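# Move the brown egg from tray onto cloth

## Task

Lift the brown egg out of its tray and set it down on the cloth lying between the tray and the arm bases. Every white egg must stay in its cup, and no egg may be cracked.

## Robot and tools

Robot: two arms, left_arm and right_arm, each carrying a five-finger hand (left_arm has a left hand that mirrors the right one). Calibrated base positions in the scene frame: left_arm (-0.041, +0.371, 0) m, right_arm (+0.036, -0.371, 0) m, both turned almost not at all about z. A camera stand stands behind the arms.

Frames. Scene frame: origin at table-top height, halfway between the nominal bases, +z up, +x out over the table, left_arm on the +y side (these do not match image left/right). Hand poses, velocities and offsets use each arm's own base frame; fixed cameras and the table use the scene frame. The hand point sits 0.05 m in front of the palm and 0.15 m out from the wrist face. Its +z runs along the straight fingers, +y comes out of the palm, +x runs across the palm away from the thumb on the right hand (toward the thumb on the left hand). Straight fingers extend 0.06-0.07 m past the point and lie 0.06 m behind it along -y. A wrist bracket on the little-finger side can strike objects.

The row. Every motion argument is a single row of 28 numbers, each in [-1, 1], covering both arms even if one stays still: left_arm dx, dy, dz, rx, ry, rz; left hand little, ring, middle, index, thumb_bend, thumb_turn, force_limit, speed; then the same 14 for right_arm. dx..rz are an offset (not a pose) from that arm's current Hand target, along its base axes; 1.0 = 0.6 m or 180 degrees; rx, ry, rz form one rotation vector, applied about the Hand target's position. All zeros for an arm re-requests its Hand target. Finger values: -1 open/straight, +1 curled. thumb_bend -1 straight to +1 fully bent; thumb_turn -1 beside the palm to +1 opposite the fingers. force_limit maps -1..+1 to about 0..10 N at the fingertip (0..15 N for the two thumb motors); speed rises from near zero at -1 to full at +0.48 and above (full travel 0.49 s). Hand numbers are absolute targets, never blank: to keep a hand unchanged, resend the eight numbers last sent to it (or, if none yet, its hand_measured six plus hand_force_limit and hand_speed). With the thumb turned in, the hand can enclose objects about 0.035-0.065 m across; for an egg close gently, at speed -0.94 or lower, with a low force_limit.

Tools.
execute_actions(actions, cameras): actions is a list of actions; each action is up to 15 rows, one per 1/30 s step, the last row held if fewer. Each row within an action counts from the Hand target at the action's start, not from the prior row; the next action starts from the new Hand target, so a repeated offset moves further. cameras lists names (cam_high, cam_left_wrist, cam_right_wrist, or "all"); an empty actions list returns images by default.
move(target, speed, blend, blocking, cameras): target is one 28-number row or a list of up to 15 rows, every row an offset from the same starting Hand targets. speed is path top speed in m/s (0.002-4.3, default 0.25; turning up to twice that in rad/s), one value or one per target. blend in m rounds corners between list targets; 0 stops at each. Paths are straight, end together, last at least 0.5 s and at most 10 s, and do not avoid obstacles or the other arm. blocking=false returns after about 0.5 s while the move continues.
wait(seconds 0-10): lets time pass holding commands. stop(): brakes a running move. zoom_image(camera, region [x0,y0,x1,y1] pixels, at most 504x504): closer view of the latest image. show_instructions(): shows reference pages. finished_scene(scene): ends the scene irreversibly; call only when the egg rests on the cloth.

Results. Each gives per-arm end_effector_position (m) and end_effector_quat_wxyz in base frame, the Hand target (where next offsets count from; orientation is clipped to within 40 degrees of the measured one), joint positions/velocities/torques, motor temperatures, and per-hand hand_measured, hand_stopped_by (moving, target, force, stalled, fault), hand_load_n (positive = finger pushed open; falls near 0 when a grip is lost), hand_force_limit, hand_speed. Move results add a move: line (done, off_target, moving, held, fault) plus limits such as paced or held. Action calls also list hand positions at some steps.

Cautions. The hand often rests 1-3 cm (up to 5 cm) short of, mostly below, the commanded pose; send the remaining gap as a further offset. Small rotations can shift the hand point noticeably. Faster moves hit harder and lag more; approach the egg slowly. Do not sweep the hand near its own base. Keep the arms from touching each other and never grip the other hand. An arm blocked by something keeps pushing until commanded back past its hand point. Eggs are fragile: low force, slow closing, no slams, release only when the egg is still and resting on the cloth, and never let anything leave the table. Loose objects may get brief nudges. Holding loads, stretching out, or straining toward unreachable poses heats motors; at 85 °C a MOTOR HOT line appears, at 100 °C the arm drops for 30-60 s or longer. Cameras: cam_high, cam_left_wrist, cam_right_wrist, all 896x504.

Each tool is called after "Call:" by a JSON object that holds its "op" and its "data", one argument or row to a line.

Reference images:

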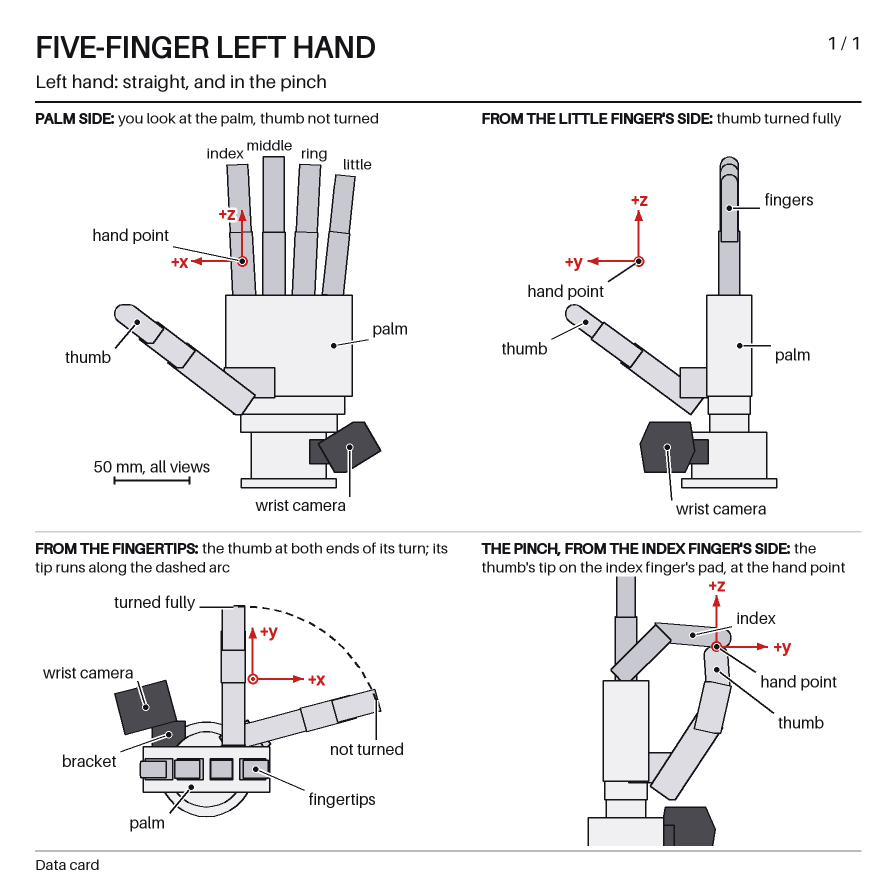

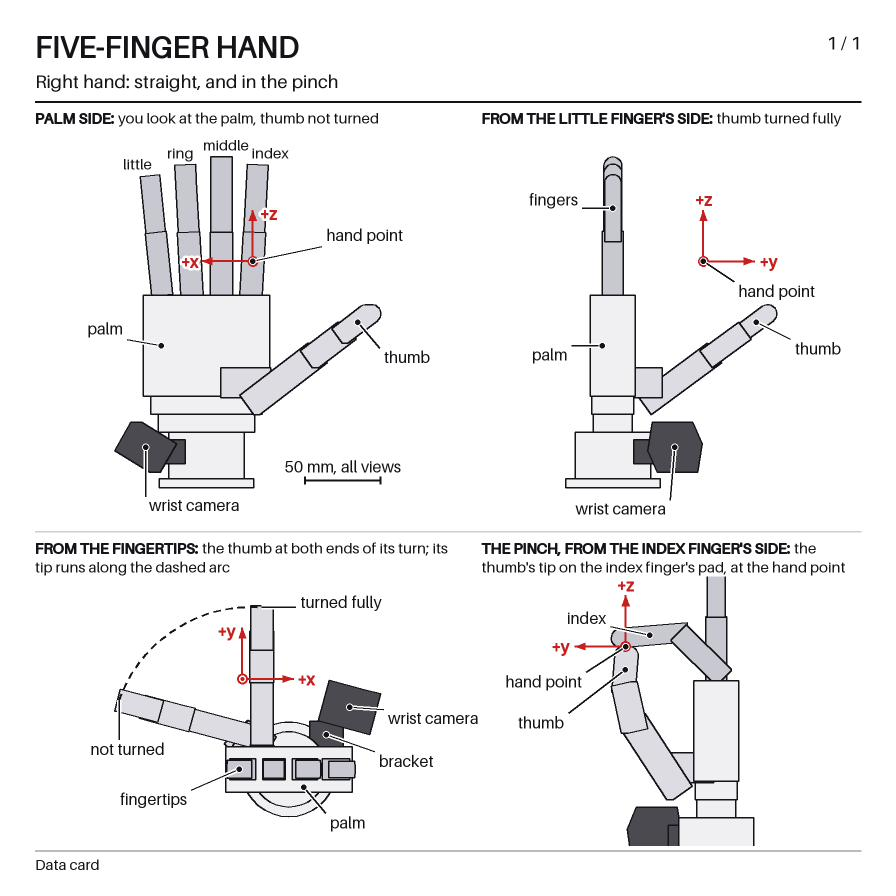

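## Session

Call:
{"op": "execute_actions", "data": {
  "actions": []
}}

Call:
{"op": "zoom_image", "data": {
  "camera": "cam_high",
  "region": [370, 80, 570, 230]
}}

Scene clock: 0.00 s.
left_arm: end_effector_position=(+0.5867, -0.3369, +0.2854) hand_measured=(-1.000, -1.000, -1.000, -1.000, -1.000, -1.000) hand_load_n=(+0.0, +0.0, +0.0, +0.0, +0.0, +0.0) hand_stopped_by=(target, target, target, target, target, target) hand_force_limit=0.00 hand_speed=-0.80 end_effector_quat_wxyz=(+0.161, -0.233, +0.854, -0.436) | right_arm: end_effector_position=(+0.5283, +0.2790, +0.1119) hand_measured=(-1.000, -1.000, -1.000, -1.000, -1.000, -1.000) hand_load_n=(+0.0, +0.0, +0.0, +0.0, +0.0, +0.0) hand_stopped_by=(target, target, target, target, target, target) hand_force_limit=0.00 hand_speed=-0.80 end_effector_quat_wxyz=(-0.160, -0.153, +0.968, +0.117)
Joint positions: left_arm=[-0.391 1.705 1.698 -0.677 0.453 0.429] | right_arm=[0.298 2.055 1.842 -1.652 -0.275 1.513]
Joint velocities: within noise
Joint torques (N m): no reading
Motor temperatures (°C): left_arm=[28 24 24 22 24 26] | right_arm=[29 25 23 23 24 25]
Heat: left arm: hottest waist 28 °C; right arm: hottest waist 29 °C.
Hand target: left_arm +0.5921, -0.3392, +0.3087; +0.177, -0.225, +0.847, -0.448 | right_arm +0.5365, +0.2816, +0.1276; -0.142, -0.156, +0.970, +0.120

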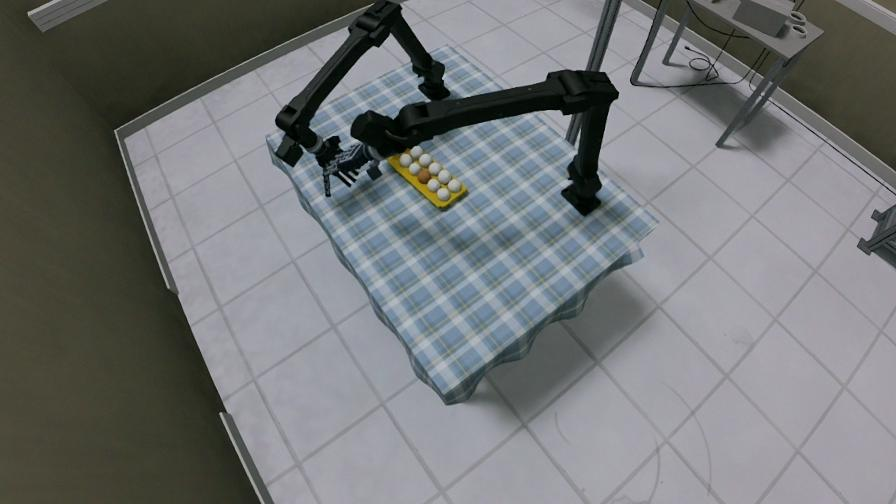

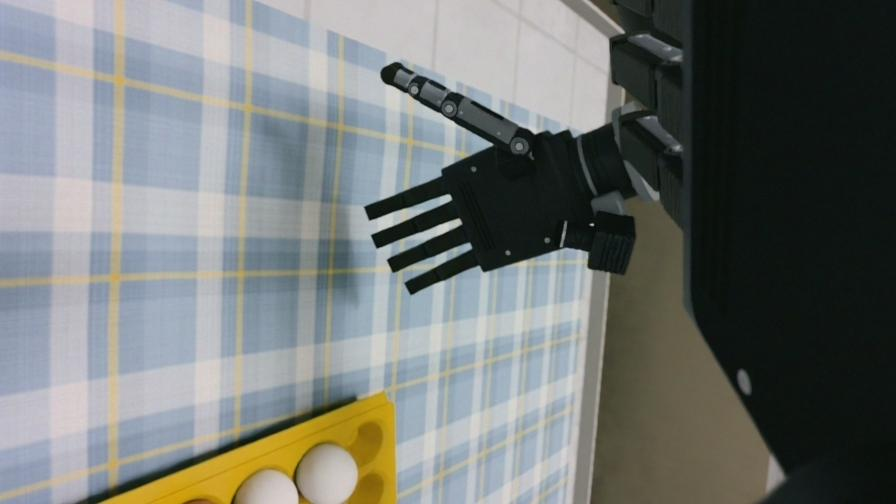

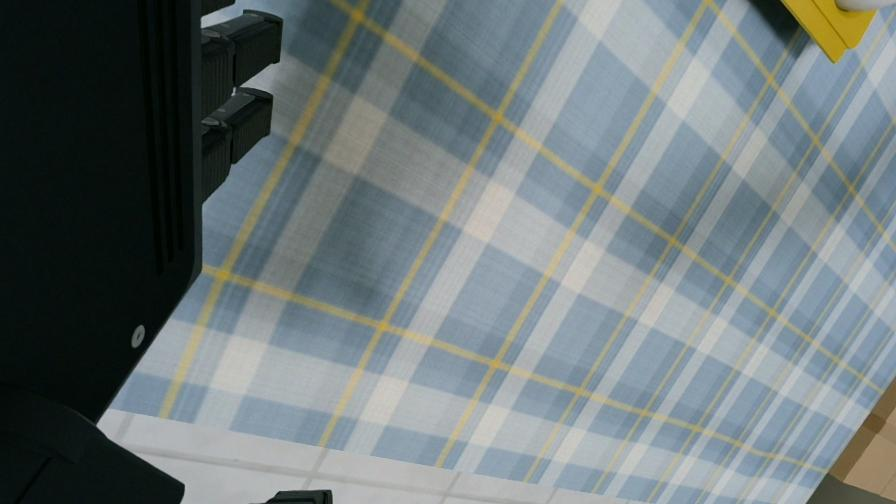

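Scaled by 2.520 from the camera's 896x504 image, which has a finer 1280x720 frame.

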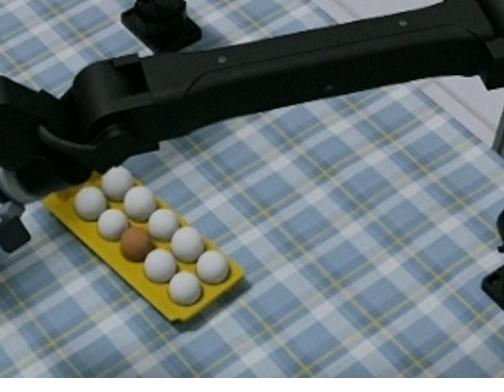

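Call:
{"op": "move", "data": {
  "target": [
    [0,0,0.1,0,0,0,-1,-1,-1,-1,-1,-1,0,-0.8,0,0,0,0,0,0,-1,-1,-1,-1,-1,-1,0,-0.8],
    [-0.237,0.7,0.1,0,0,0.25,-1,-1,-1,-1,-1,-1,0,-0.8,0,0,0.3,0,0,0,-1,-1,-1,-1,-1,-1,0,-0.8]
  ],
  "blend": 0.04,
  "speed": 0.3,
  "cameras": ["all"]
}}

Call:
{"op": "zoom_image", "data": {
  "camera": "cam_high",
  "region": [370, 110, 500, 240]
}}

Scene clock: 3.03 s.
left_arm: end_effector_position=(+0.4562, +0.0778, +0.3660) hand_measured=(-1.000, -1.000, -1.000, -1.000, -1.000, -1.000) hand_load_n=(+0.0, +0.0, -0.5, +0.0, +0.0, -0.5) hand_stopped_by=(target, target, target, target, target, target) hand_force_limit=0.00 hand_speed=-0.80 end_effector_quat_wxyz=(+0.331, -0.534, +0.695, -0.349) | right_arm: end_effector_position=(+0.5270, +0.2844, +0.2763) hand_measured=(-1.000, -1.000, -1.000, -1.000, -1.000, -1.000) hand_load_n=(+0.0, +0.0, +0.0, +0.0, -0.5, +0.0) hand_stopped_by=(target, target, target, target, target, target) hand_force_limit=0.00 hand_speed=-0.80 end_effector_quat_wxyz=(-0.039, -0.132, +0.978, +0.157)
Joint positions: left_arm=[0.355 1.118 1.293 -0.804 0.426 0.397] | right_arm=[0.297 1.82 1.912 -1.69 -0.324 1.594]
Joint torques (N m): left_arm=[1.49 -8.64 8.95 0.79 0.27 0.01] | right_arm=[-0.85 -18.02 14.16 0.08 -0.36 0.16]
Heat: left arm: hottest waist 28 °C; right arm: hottest waist 29 °C.
Hand target: left_arm +0.4498, +0.0807, +0.3687; +0.335, -0.532, +0.696, -0.347 | right_arm +0.5366, +0.2816, +0.3077; -0.142, -0.156, +0.970, +0.120
Off the commanded pose: left_arm 0.008 m, 1 deg | right_arm 0.033 m, 13 deg.
joint sent to its limit (right arm) — joint 4 (wrist pitch), lower limit. The joint targets are off in orientation, not in position.
move: off_target (right_arm); blend cut to 0.03 m at target 1

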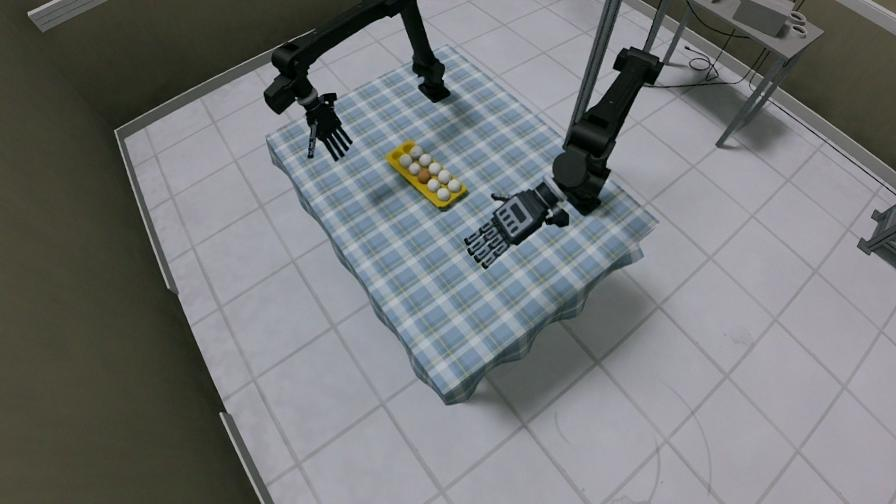

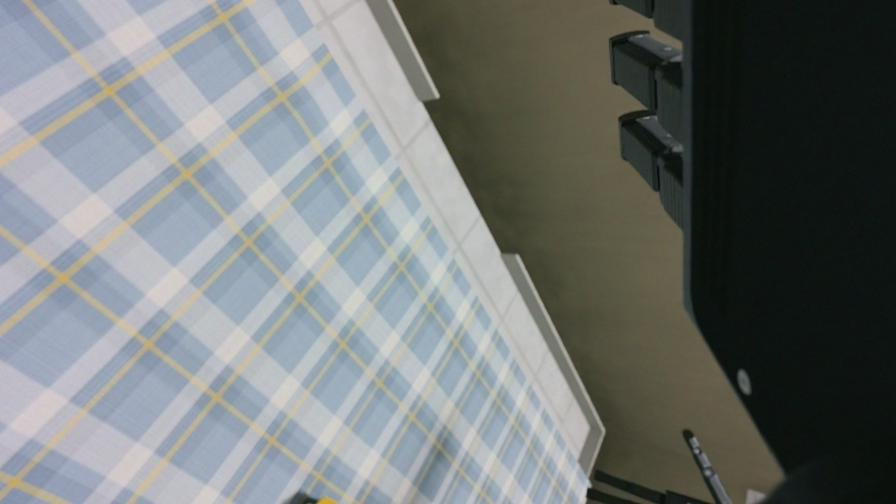

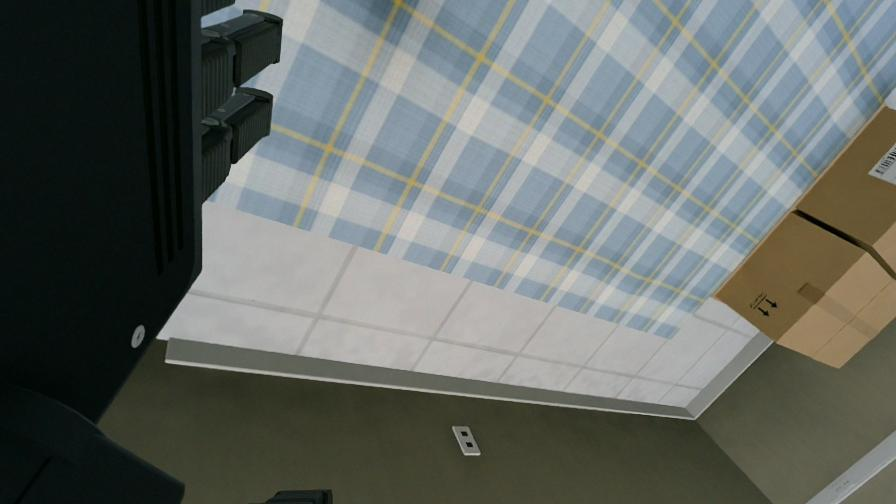

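Scaled by 3.877 from the camera's 896x504 image, which has a finer 1280x720 frame.

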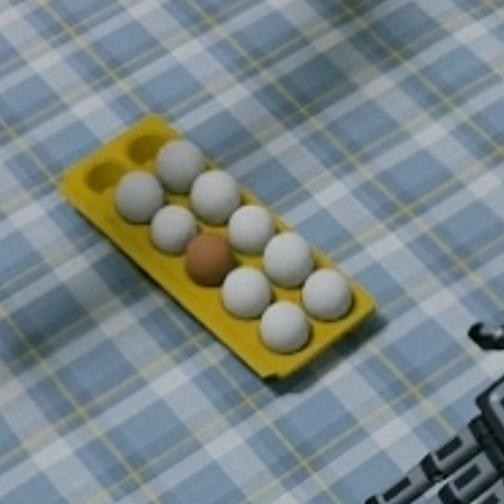

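Call:
{"op": "move", "data": {
  "target": [
    [0,0,0,0,0,0,-1,-1,-1,-1,-1,-1,0,-0.8,-0.355,0.214,-0.08,-0.030,-0.4635,0.5765,1,1,0,0,-1,1,-0.4,0.2],
    [0,0,0,0,0,0,-1,-1,-1,-1,-1,-1,0,-0.8,-0.355,0.214,-0.238,-0.030,-0.4635,0.5765,1,1,0,0,-1,1,-0.4,0.2]
  ],
  "blend": 0.03,
  "speed": 0.35,
  "cameras": ["cam_high","cam_right_wrist"]
}}

Call:
{"op": "zoom_image", "data": {
  "camera": "cam_high",
  "region": [380, 110, 480, 210]
}}

Scene clock: 10.37 s.
left_arm: end_effector_position=(+0.4562, +0.0779, +0.3660) hand_measured=(-1.000, -1.000, -1.000, -1.000, -1.000, -1.000) hand_load_n=(+0.0, -0.5, +0.0, +0.0, +0.0, +0.0) hand_stopped_by=(target, target, target, target, target, target) hand_force_limit=0.00 hand_speed=-0.80 end_effector_quat_wxyz=(+0.331, -0.534, +0.695, -0.349) | right_arm: end_effector_position=(+0.3208, +0.4014, +0.1552) hand_measured=(+1.000, +1.000, +0.000, +0.000, -1.000, +1.000) hand_load_n=(+0.0, +0.0, +0.0, +0.0, +0.0, +0.0) hand_stopped_by=(target, target, target, target, target, target) hand_force_limit=-0.40 hand_speed=0.20 end_effector_quat_wxyz=(-0.396, +0.823, -0.367, +0.177)
Joint positions: left_arm=[0.355 1.118 1.293 -0.804 0.426 0.397] | right_arm=[0.868 1.297 0.912 -0.294 0.107 0.086]
Joint torques (N m): left_arm=[1.49 -8.76 8.98 0.77 0.26 0.02] | right_arm=[0.5 -9.58 11.29 2.35 -0.01 -0.06]
Heat: left arm: hottest waist 28 °C; right arm: hottest waist 29 °C.
Hand target: left_arm +0.4498, +0.0807, +0.3687; +0.335, -0.532, +0.696, -0.347 | right_arm +0.3235, +0.4100, +0.1649; -0.410, +0.819, -0.359, +0.180
Off the commanded pose: left_arm 0.008 m, 1 deg | right_arm 0.013 m, 2 deg.
move: off_target (right_arm)
Images, in order (width x height): cam_high 896x504, cam_right_wrist 896x504.

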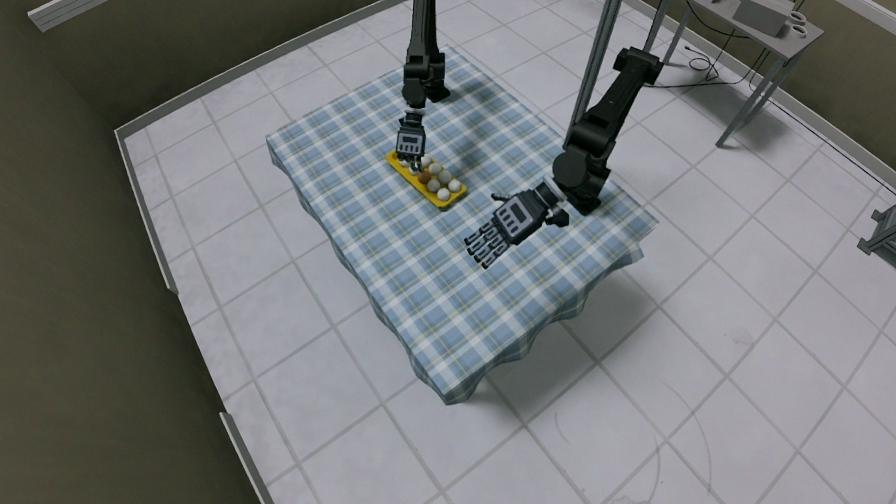

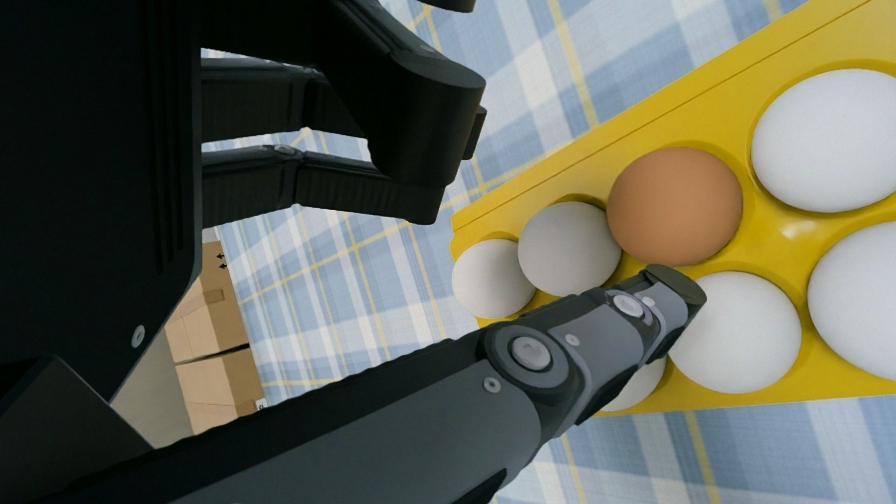

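Scaled by 5.040 from the camera's 896x504 image, which has a finer 1280x720 frame.

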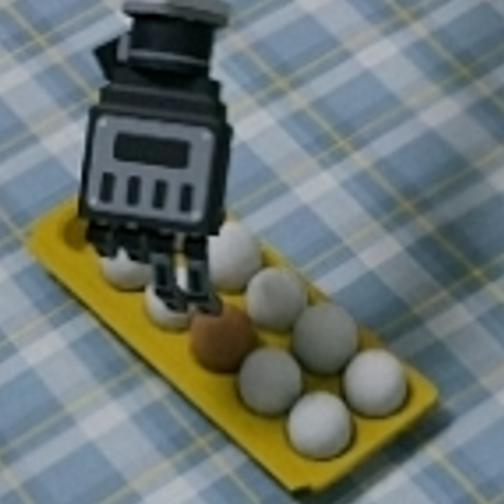

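Call:
{"op": "move", "data": {
  "target": [0,0,0,0,0,0,-1,-1,-1,-1,-1,-1,0,-0.8,-0.001,0.006,-0.092,0,0,0,1,1,0,0,-1,1,-0.4,0.2],
  "speed": 0.15,
  "cameras": ["cam_high","cam_right_wrist"]
}}

Call:
{"op": "zoom_image", "data": {
  "camera": "cam_high",
  "region": [400, 150, 450, 200]
}}

Scene clock: 14.77 s.
left_arm: end_effector_position=(+0.4562, +0.0779, +0.3660) hand_measured=(-1.000, -1.000, -1.000, -1.000, -1.000, -1.000) hand_load_n=(+0.0, +0.0, +0.0, +0.0, +0.0, -0.5) hand_stopped_by=(target, target, target, target, target, target) hand_force_limit=0.00 hand_speed=-0.80 end_effector_quat_wxyz=(+0.331, -0.534, +0.695, -0.349) | right_arm: end_effector_position=(+0.3211, +0.4040, +0.1024) hand_measured=(+1.000, +1.000, +0.000, +0.000, -1.000, +1.000) hand_load_n=(+0.0, +0.0, +0.0, +0.0, +0.0, +0.0) hand_stopped_by=(target, target, target, target, target, target) hand_force_limit=-0.40 hand_speed=0.20 end_effector_quat_wxyz=(-0.398, +0.823, -0.366, +0.177)
Joint positions: left_arm=[0.355 1.118 1.293 -0.804 0.426 0.397] | right_arm=[0.871 1.373 0.826 -0.129 0.107 0.086]
Joint torques (N m): left_arm=[1.49 -8.7 8.95 0.77 0.26 0.02] | right_arm=[0.26 -9.7 10.4 2.35 0.15 -0.03]
Heat: left arm: hottest waist 28 °C; right arm: hottest waist 29 °C.
Hand target: left_arm +0.4498, +0.0807, +0.3687; +0.335, -0.532, +0.696, -0.347 | right_arm +0.3229, +0.4136, +0.1097; -0.410, +0.819, -0.359, +0.180
Off the commanded pose: left_arm 0.008 m, 1 deg | right_arm 0.012 m, 2 deg.
move: off_target (right_arm)
Images, in order (width x height): cam_high 896x504, cam_right_wrist 896x504.

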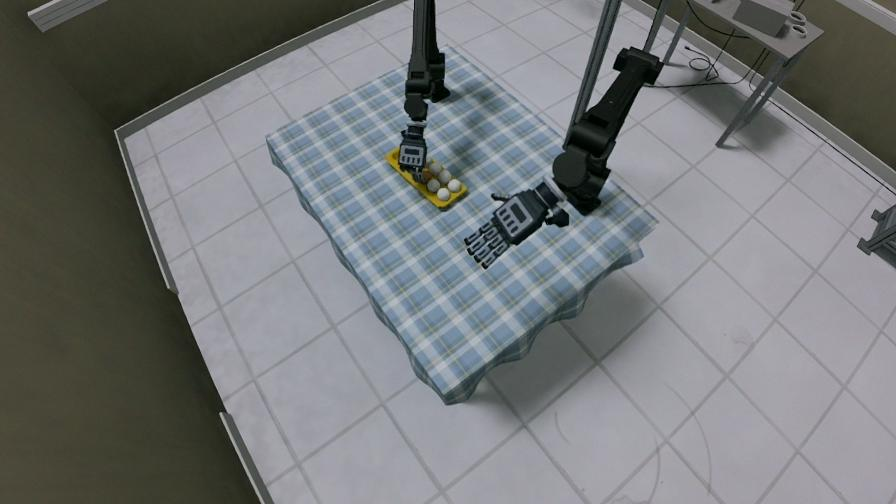

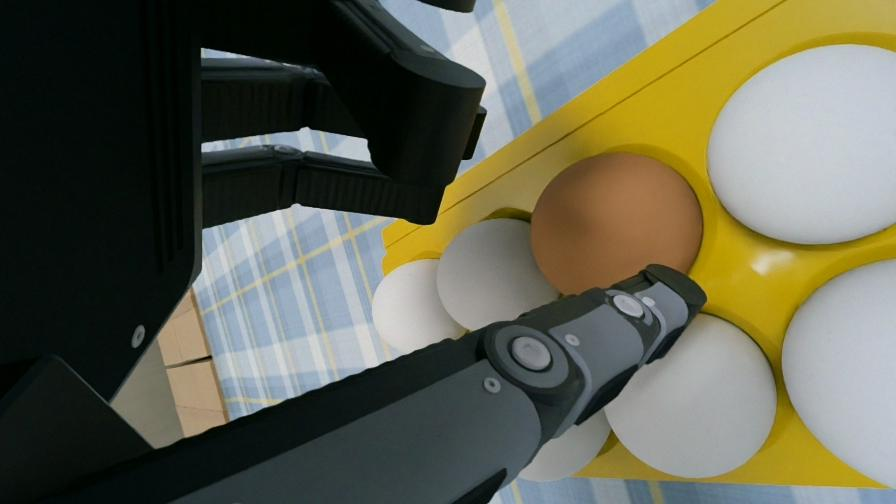

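Scaled by 10.080 from the camera's 896x504 image, which has a finer 1280x720 frame.

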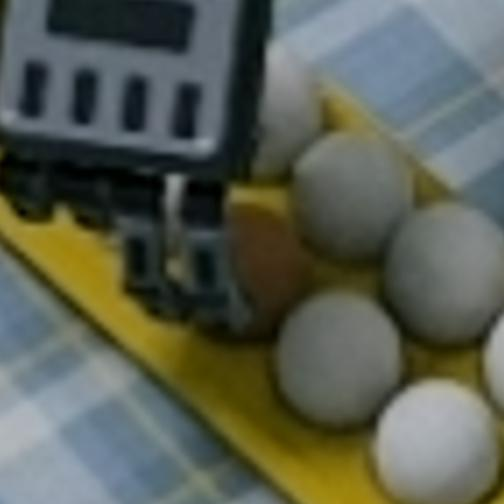

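Call:
{"op": "zoom_image", "data": {
  "camera": "cam_high",
  "region": [405, 160, 435, 190]
}}

Call:
{"op": "zoom_image", "data": {
  "camera": "cam_right_wrist",
  "region": [380, 60, 780, 460]
}}

Scaled by 16.800 from the camera's 896x504 image, which has a finer 1280x720 frame.

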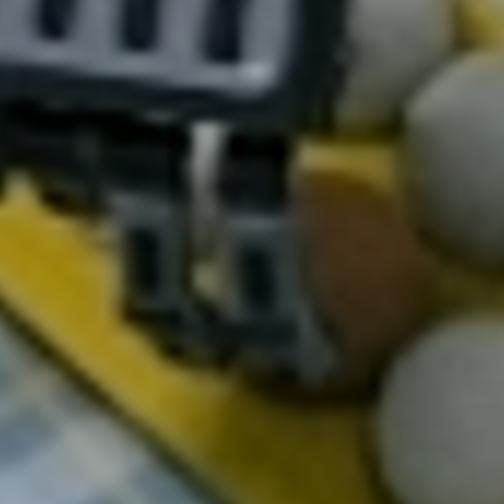

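Scaled by 1.260 from the camera's 896x504 image, which has a finer 1280x720 frame.

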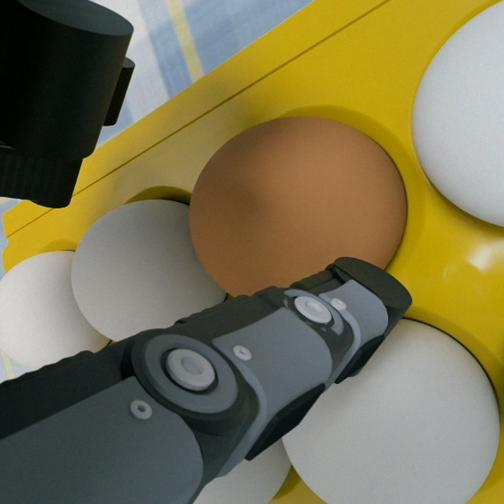

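Call:
{"op": "move", "data": {
  "target": [0,0,0,0,0,0,-1,-1,-1,-1,-1,-1,0,-0.8,-0.0024,0.0025,-0.045,0,0,0,1,1,0,0,-1,1,-0.4,0.2],
  "speed": 0.08,
  "cameras": ["cam_high","cam_right_wrist"]
}}

Call:
{"op": "zoom_image", "data": {
  "camera": "cam_high",
  "region": [405, 160, 435, 190]
}}

Call:
{"op": "zoom_image", "data": {
  "camera": "cam_right_wrist",
  "region": [380, 60, 780, 460]
}}

Scene clock: 20.67 s.
left_arm: end_effector_position=(+0.4562, +0.0779, +0.3660) hand_measured=(-1.000, -1.000, -1.000, -1.000, -1.000, -1.000) hand_load_n=(+0.0, +0.0, +0.0, +0.0, +0.0, +0.0) hand_stopped_by=(target, target, target, target, target, target) hand_force_limit=0.00 hand_speed=-0.80 end_effector_quat_wxyz=(+0.331, -0.534, +0.695, -0.349) | right_arm: end_effector_position=(+0.3208, +0.4064, +0.0787) hand_measured=(+1.000, +1.000, +0.000, +0.000, -1.000, +1.000) hand_load_n=(+0.0, +0.0, +0.0, +0.0, +0.0, +0.0) hand_stopped_by=(target, target, target, target, target, target) hand_force_limit=-0.40 hand_speed=0.20 end_effector_quat_wxyz=(-0.400, +0.822, -0.364, +0.178)
Joint positions: left_arm=[0.355 1.118 1.293 -0.804 0.426 0.397] | right_arm=[0.876 1.416 0.792 -0.045 0.112 0.086]
Joint torques (N m): left_arm=[1.49 -8.64 8.96 0.76 0.26 0.02] | right_arm=[1.03 -9.58 9.8 2.18 0.17 0.02]
Heat: left arm: hottest waist 28 °C; right arm: hottest waist 29 °C.
Hand target: left_arm +0.4498, +0.0807, +0.3687; +0.335, -0.532, +0.696, -0.347 | right_arm +0.3215, +0.4152, +0.0828; -0.410, +0.819, -0.359, +0.180
Off the commanded pose: left_arm 0.008 m, 1 deg | right_arm 0.010 m, 1 deg.
move: done
Images, in order (width x height): cam_high 896x504, cam_right_wrist 896x504.

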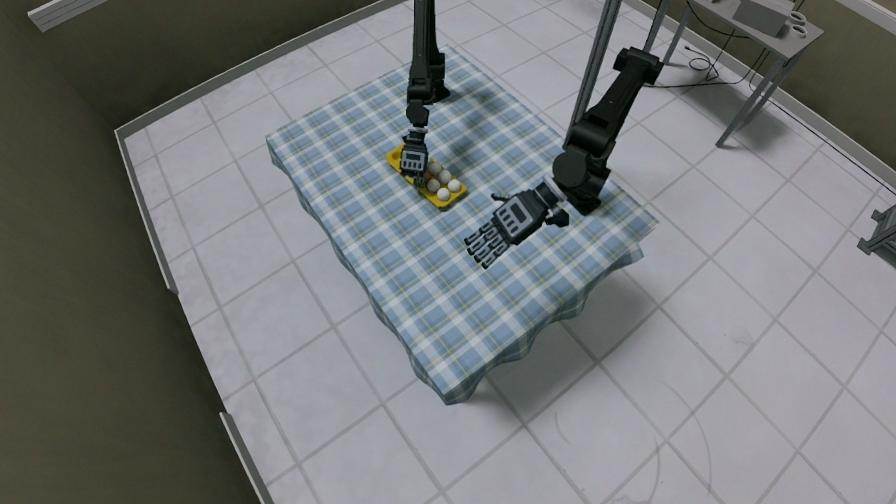

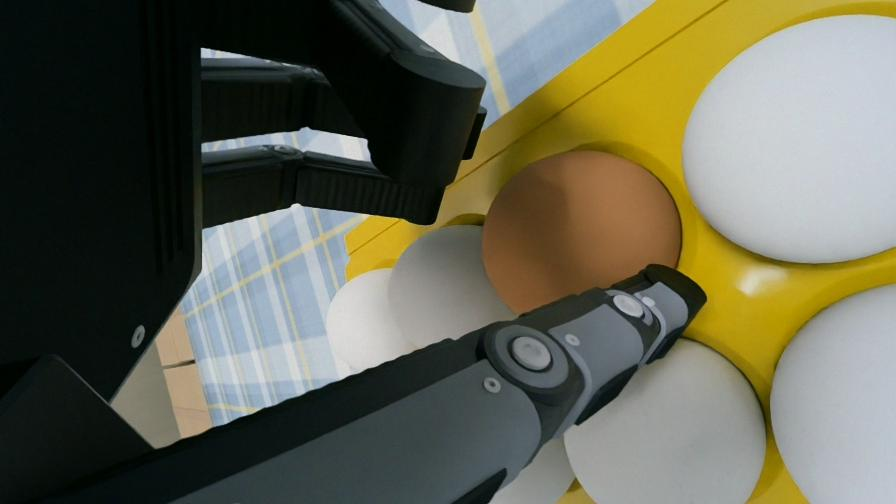

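Scaled by 16.800 from the camera's 896x504 image, which has a finer 1280x720 frame.

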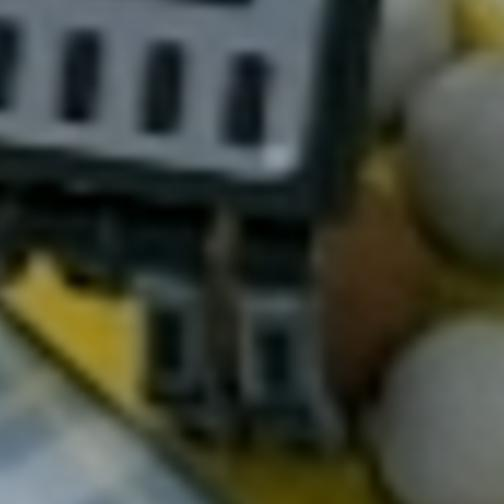

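Scaled by 1.260 from the camera's 896x504 image, which has a finer 1280x720 frame.

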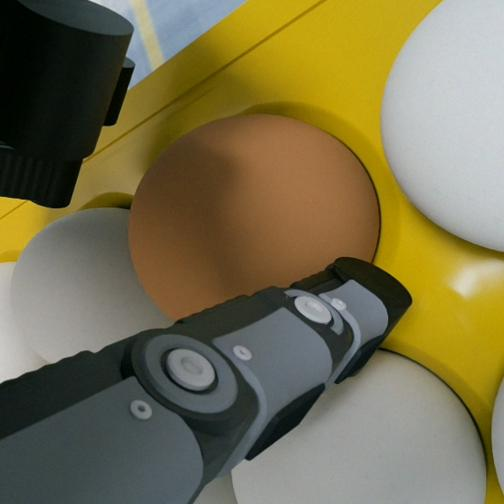

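Call:
{"op": "move", "data": {
  "target": [0,0,0,0,0,0,-1,-1,-1,-1,-1,-1,0,-0.8,-0.003,-0.003,-0.026,0,0,0,1,1,0.06,0.06,-1,1,-0.4,0.2],
  "speed": 0.06,
  "cameras": ["cam_high","cam_right_wrist"]
}}

Call:
{"op": "zoom_image", "data": {
  "camera": "cam_high",
  "region": [405, 160, 435, 190]
}}

Call:
{"op": "zoom_image", "data": {
  "camera": "cam_right_wrist",
  "region": [380, 60, 780, 460]
}}

Scene clock: 22.33 s.
left_arm: end_effector_position=(+0.4562, +0.0779, +0.3660) hand_measured=(-1.000, -1.000, -1.000, -1.000, -1.000, -1.000) hand_load_n=(+0.0, +0.0, +0.0, +0.0, +0.0, +0.0) hand_stopped_by=(target, target, target, target, target, target) hand_force_limit=0.00 hand_speed=-0.80 end_effector_quat_wxyz=(+0.331, -0.534, +0.695, -0.349) | right_arm: end_effector_position=(+0.3192, +0.4052, +0.0644) hand_measured=(+1.000, +1.000, +0.060, +0.060, -1.000, +1.000) hand_load_n=(+0.0, +0.0, +0.0, +0.0, +0.5, +0.0) hand_stopped_by=(target, target, target, target, target, target) hand_force_limit=-0.40 hand_speed=0.20 end_effector_quat_wxyz=(-0.401, +0.822, -0.364, +0.178)
Joint positions: left_arm=[0.355 1.118 1.293 -0.804 0.426 0.397] | right_arm=[0.878 1.438 0.767 0.004 0.112 0.086]
Joint torques (N m): left_arm=[1.49 -8.64 8.96 0.77 0.26 0.01] | right_arm=[0.62 -9.41 9.29 2.37 0.18 0.02]
Heat: left arm: hottest waist 28 °C; right arm: hottest waist 29 °C.
Hand target: left_arm +0.4498, +0.0807, +0.3687; +0.335, -0.532, +0.696, -0.347 | right_arm +0.3196, +0.4134, +0.0671; -0.410, +0.819, -0.359, +0.180
Off the commanded pose: left_arm 0.008 m, 1 deg | right_arm 0.009 m, 1 deg.
move: done
Images, in order (width x height): cam_high 896x504, cam_right_wrist 896x504.

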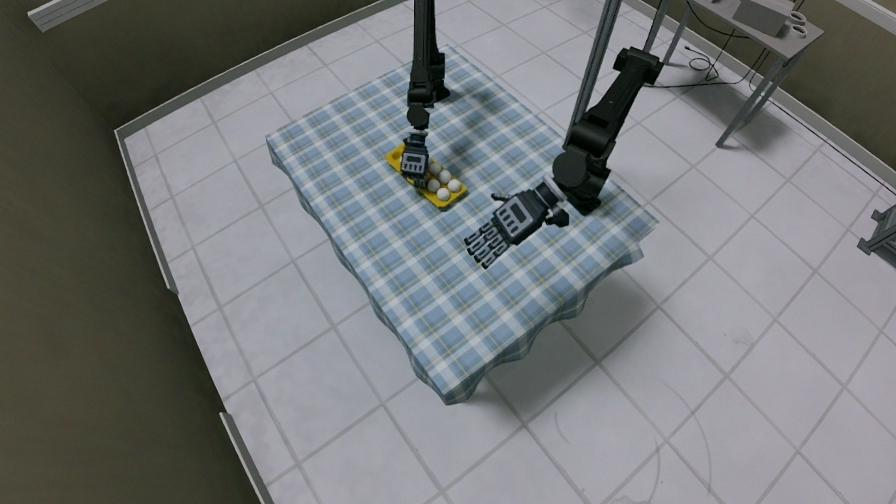

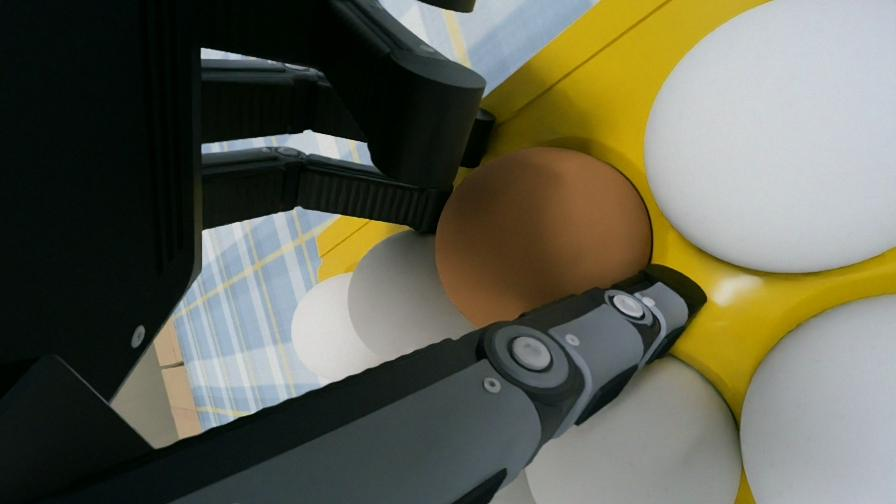

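Scaled by 16.800 from the camera's 896x504 image, which has a finer 1280x720 frame.

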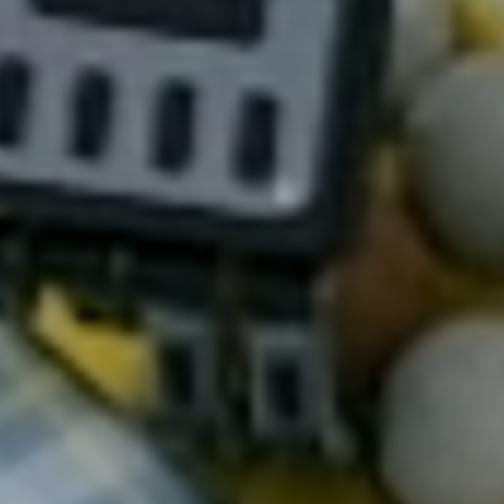

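Scaled by 1.260 from the camera's 896x504 image, which has a finer 1280x720 frame.

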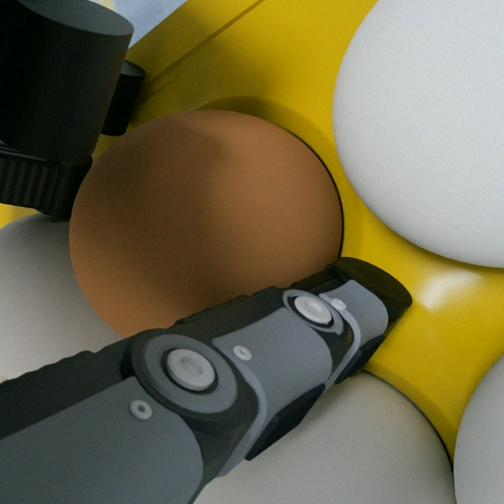

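Call:
{"op": "move", "data": {
  "target": [0,0,0,0,0,0,-1,-1,-1,-1,-1,-1,0,-0.8,0,0,0,0,0,0,1,1,0.5,0.5,-1,1,-0.6,-0.88],
  "speed": 0.05,
  "cameras": ["cam_high","cam_right_wrist"]
}}

Scene clock: 23.50 s.
left_arm: end_effector_position=(+0.4562, +0.0779, +0.3660) hand_measured=(-1.000, -1.000, -1.000, -1.000, -1.000, -1.000) hand_load_n=(+0.0, +0.0, +0.0, +0.0, -0.5, -0.5) hand_stopped_by=(target, target, target, target, target, target) hand_force_limit=0.00 hand_speed=-0.80 end_effector_quat_wxyz=(+0.331, -0.534, +0.695, -0.349) | right_arm: end_effector_position=(+0.3194, +0.4053, +0.0645) hand_measured=(+1.000, +1.000, +0.192, +0.258, -1.000, +1.000) hand_load_n=(+0.0, +0.0, +2.5, +3.0, +1.0, +0.5) hand_stopped_by=(target, target, force, force, target, target) hand_force_limit=-0.60 hand_speed=-0.88 end_effector_quat_wxyz=(-0.401, +0.821, -0.364, +0.179)
Joint positions: left_arm=[0.355 1.118 1.293 -0.804 0.426 0.397] | right_arm=[0.878 1.438 0.767 0.005 0.113 0.086]
Joint torques (N m): left_arm=[1.49 -8.64 8.98 0.79 0.26 0.02] | right_arm=[0.56 -9.47 9.36 2.35 0.15 0.02]
Heat: left arm: hottest waist 28 °C; right arm: hottest waist 28 °C.
Hand target: left_arm +0.4498, +0.0807, +0.3687; +0.335, -0.532, +0.696, -0.347 | right_arm +0.3196, +0.4134, +0.0671; -0.410, +0.819, -0.359, +0.180
Off the commanded pose: left_arm 0.008 m, 1 deg | right_arm 0.009 m, 1 deg.
move: done
Images, in order (width x height): cam_high 896x504, cam_right_wrist 896x504.

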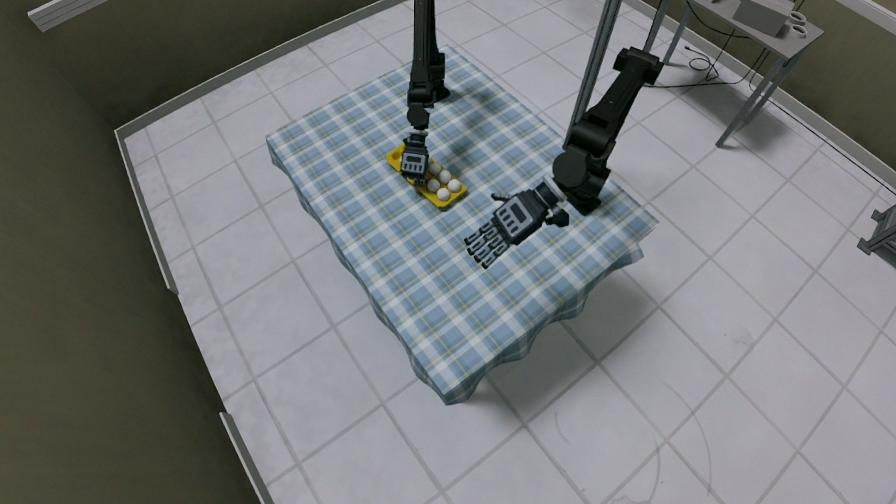

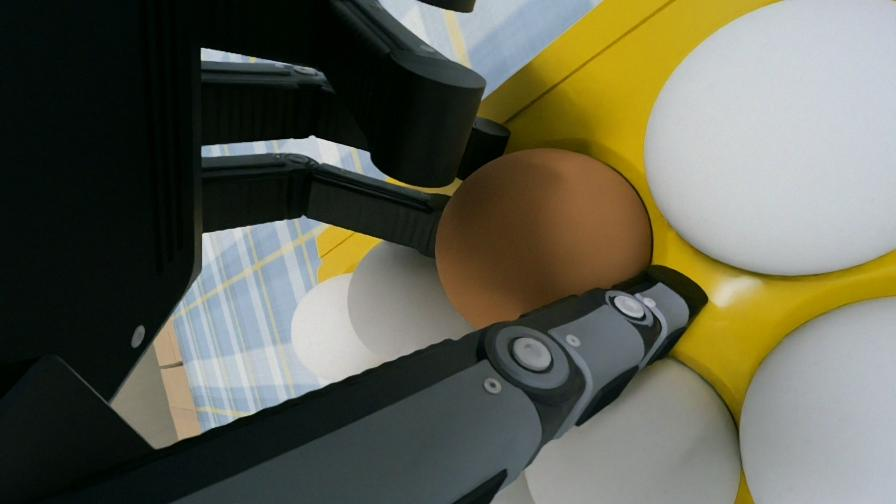

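Call:
{"op": "move", "data": {
  "target": [0,0,0,0,0,0,-1,-1,-1,-1,-1,-1,0,-0.8,0,0,0.2,0,0,0,1,1,0.5,0.5,-1,1,-0.6,-0.88],
  "speed": 0.08,
  "cameras": ["cam_high","cam_right_wrist"]
}}

Call:
{"op": "zoom_image", "data": {
  "camera": "cam_high",
  "region": [370, 100, 500, 230]
}}

Scene clock: 25.87 s.
left_arm: end_effector_position=(+0.4562, +0.0779, +0.3660) hand_measured=(-1.000, -1.000, -1.000, -1.000, -1.000, -1.000) hand_load_n=(+0.0, +0.0, +0.0, +0.0, +0.0, -0.5) hand_stopped_by=(target, target, target, target, target, target) hand_force_limit=0.00 hand_speed=-0.80 end_effector_quat_wxyz=(+0.331, -0.534, +0.695, -0.349) | right_arm: end_effector_position=(+0.3100, +0.3937, +0.1464) hand_measured=(+1.000, +1.000, +0.192, +0.258, -1.000, +1.000) hand_load_n=(+0.0, +0.0, +2.5, +3.0, +1.0, +0.0) hand_stopped_by=(target, target, force, force, target, target) hand_force_limit=-0.60 hand_speed=-0.88 end_effector_quat_wxyz=(-0.377, +0.833, -0.367, +0.172)
Joint positions: left_arm=[0.355 1.118 1.293 -0.804 0.426 0.397] | right_arm=[0.878 1.289 0.901 -0.334 0.114 0.086]
Joint torques (N m): left_arm=[1.49 -8.7 8.98 0.77 0.26 0.02] | right_arm=[0.62 -10.93 15.58 1.39 0.13 0.03]
Heat: left arm: hottest waist 28 °C; right arm: hottest waist 28 °C.
Hand target: left_arm +0.4498, +0.0807, +0.3687; +0.335, -0.532, +0.696, -0.347 | right_arm +0.3196, +0.4134, +0.1872; -0.410, +0.819, -0.359, +0.180
Off the commanded pose: left_arm 0.008 m, 1 deg | right_arm 0.046 m, 4 deg.
move: off_target (right_arm)
Images, in order (width x height): cam_high 896x504, cam_right_wrist 896x504.

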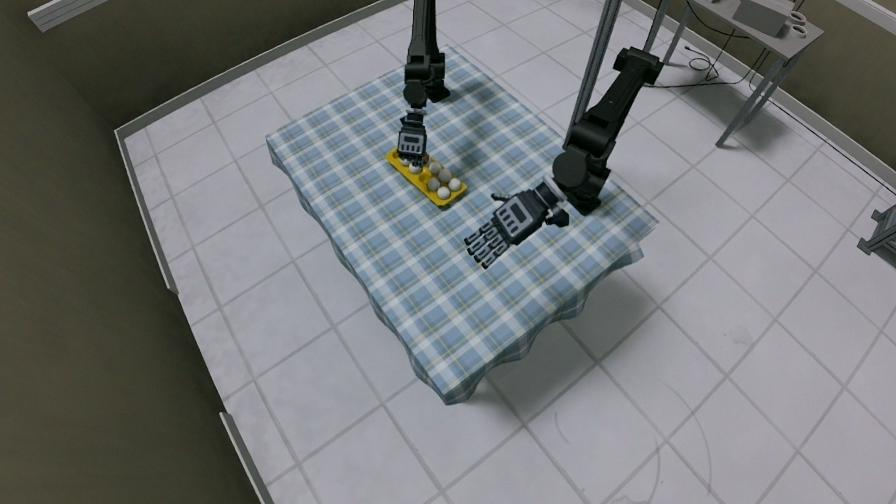

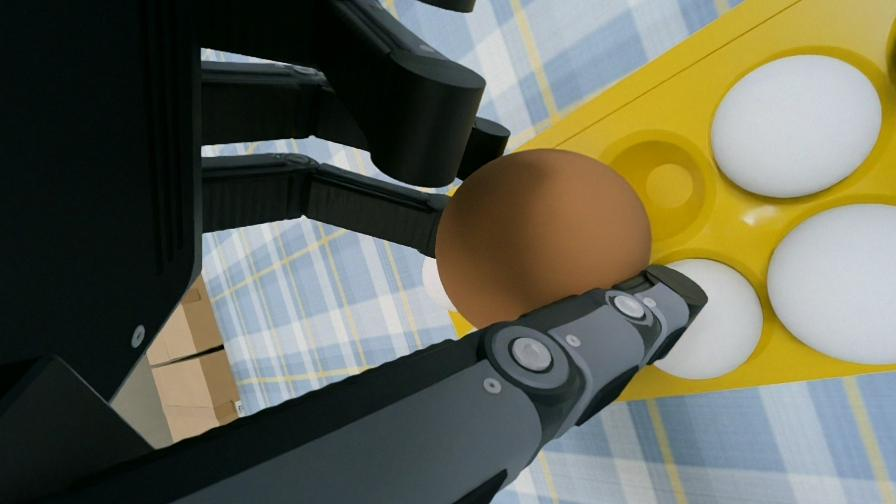

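Scaled by 3.877 from the camera's 896x504 image, which has a finer 1280x720 frame.

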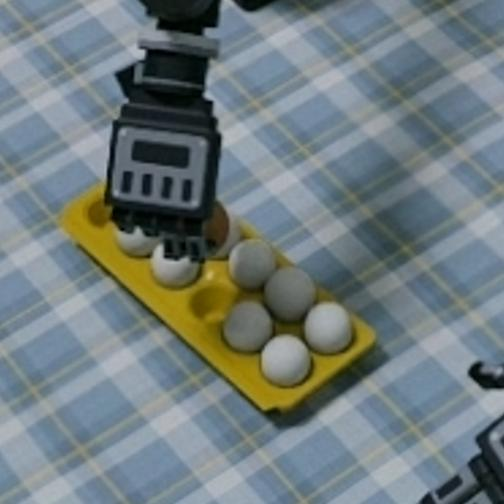

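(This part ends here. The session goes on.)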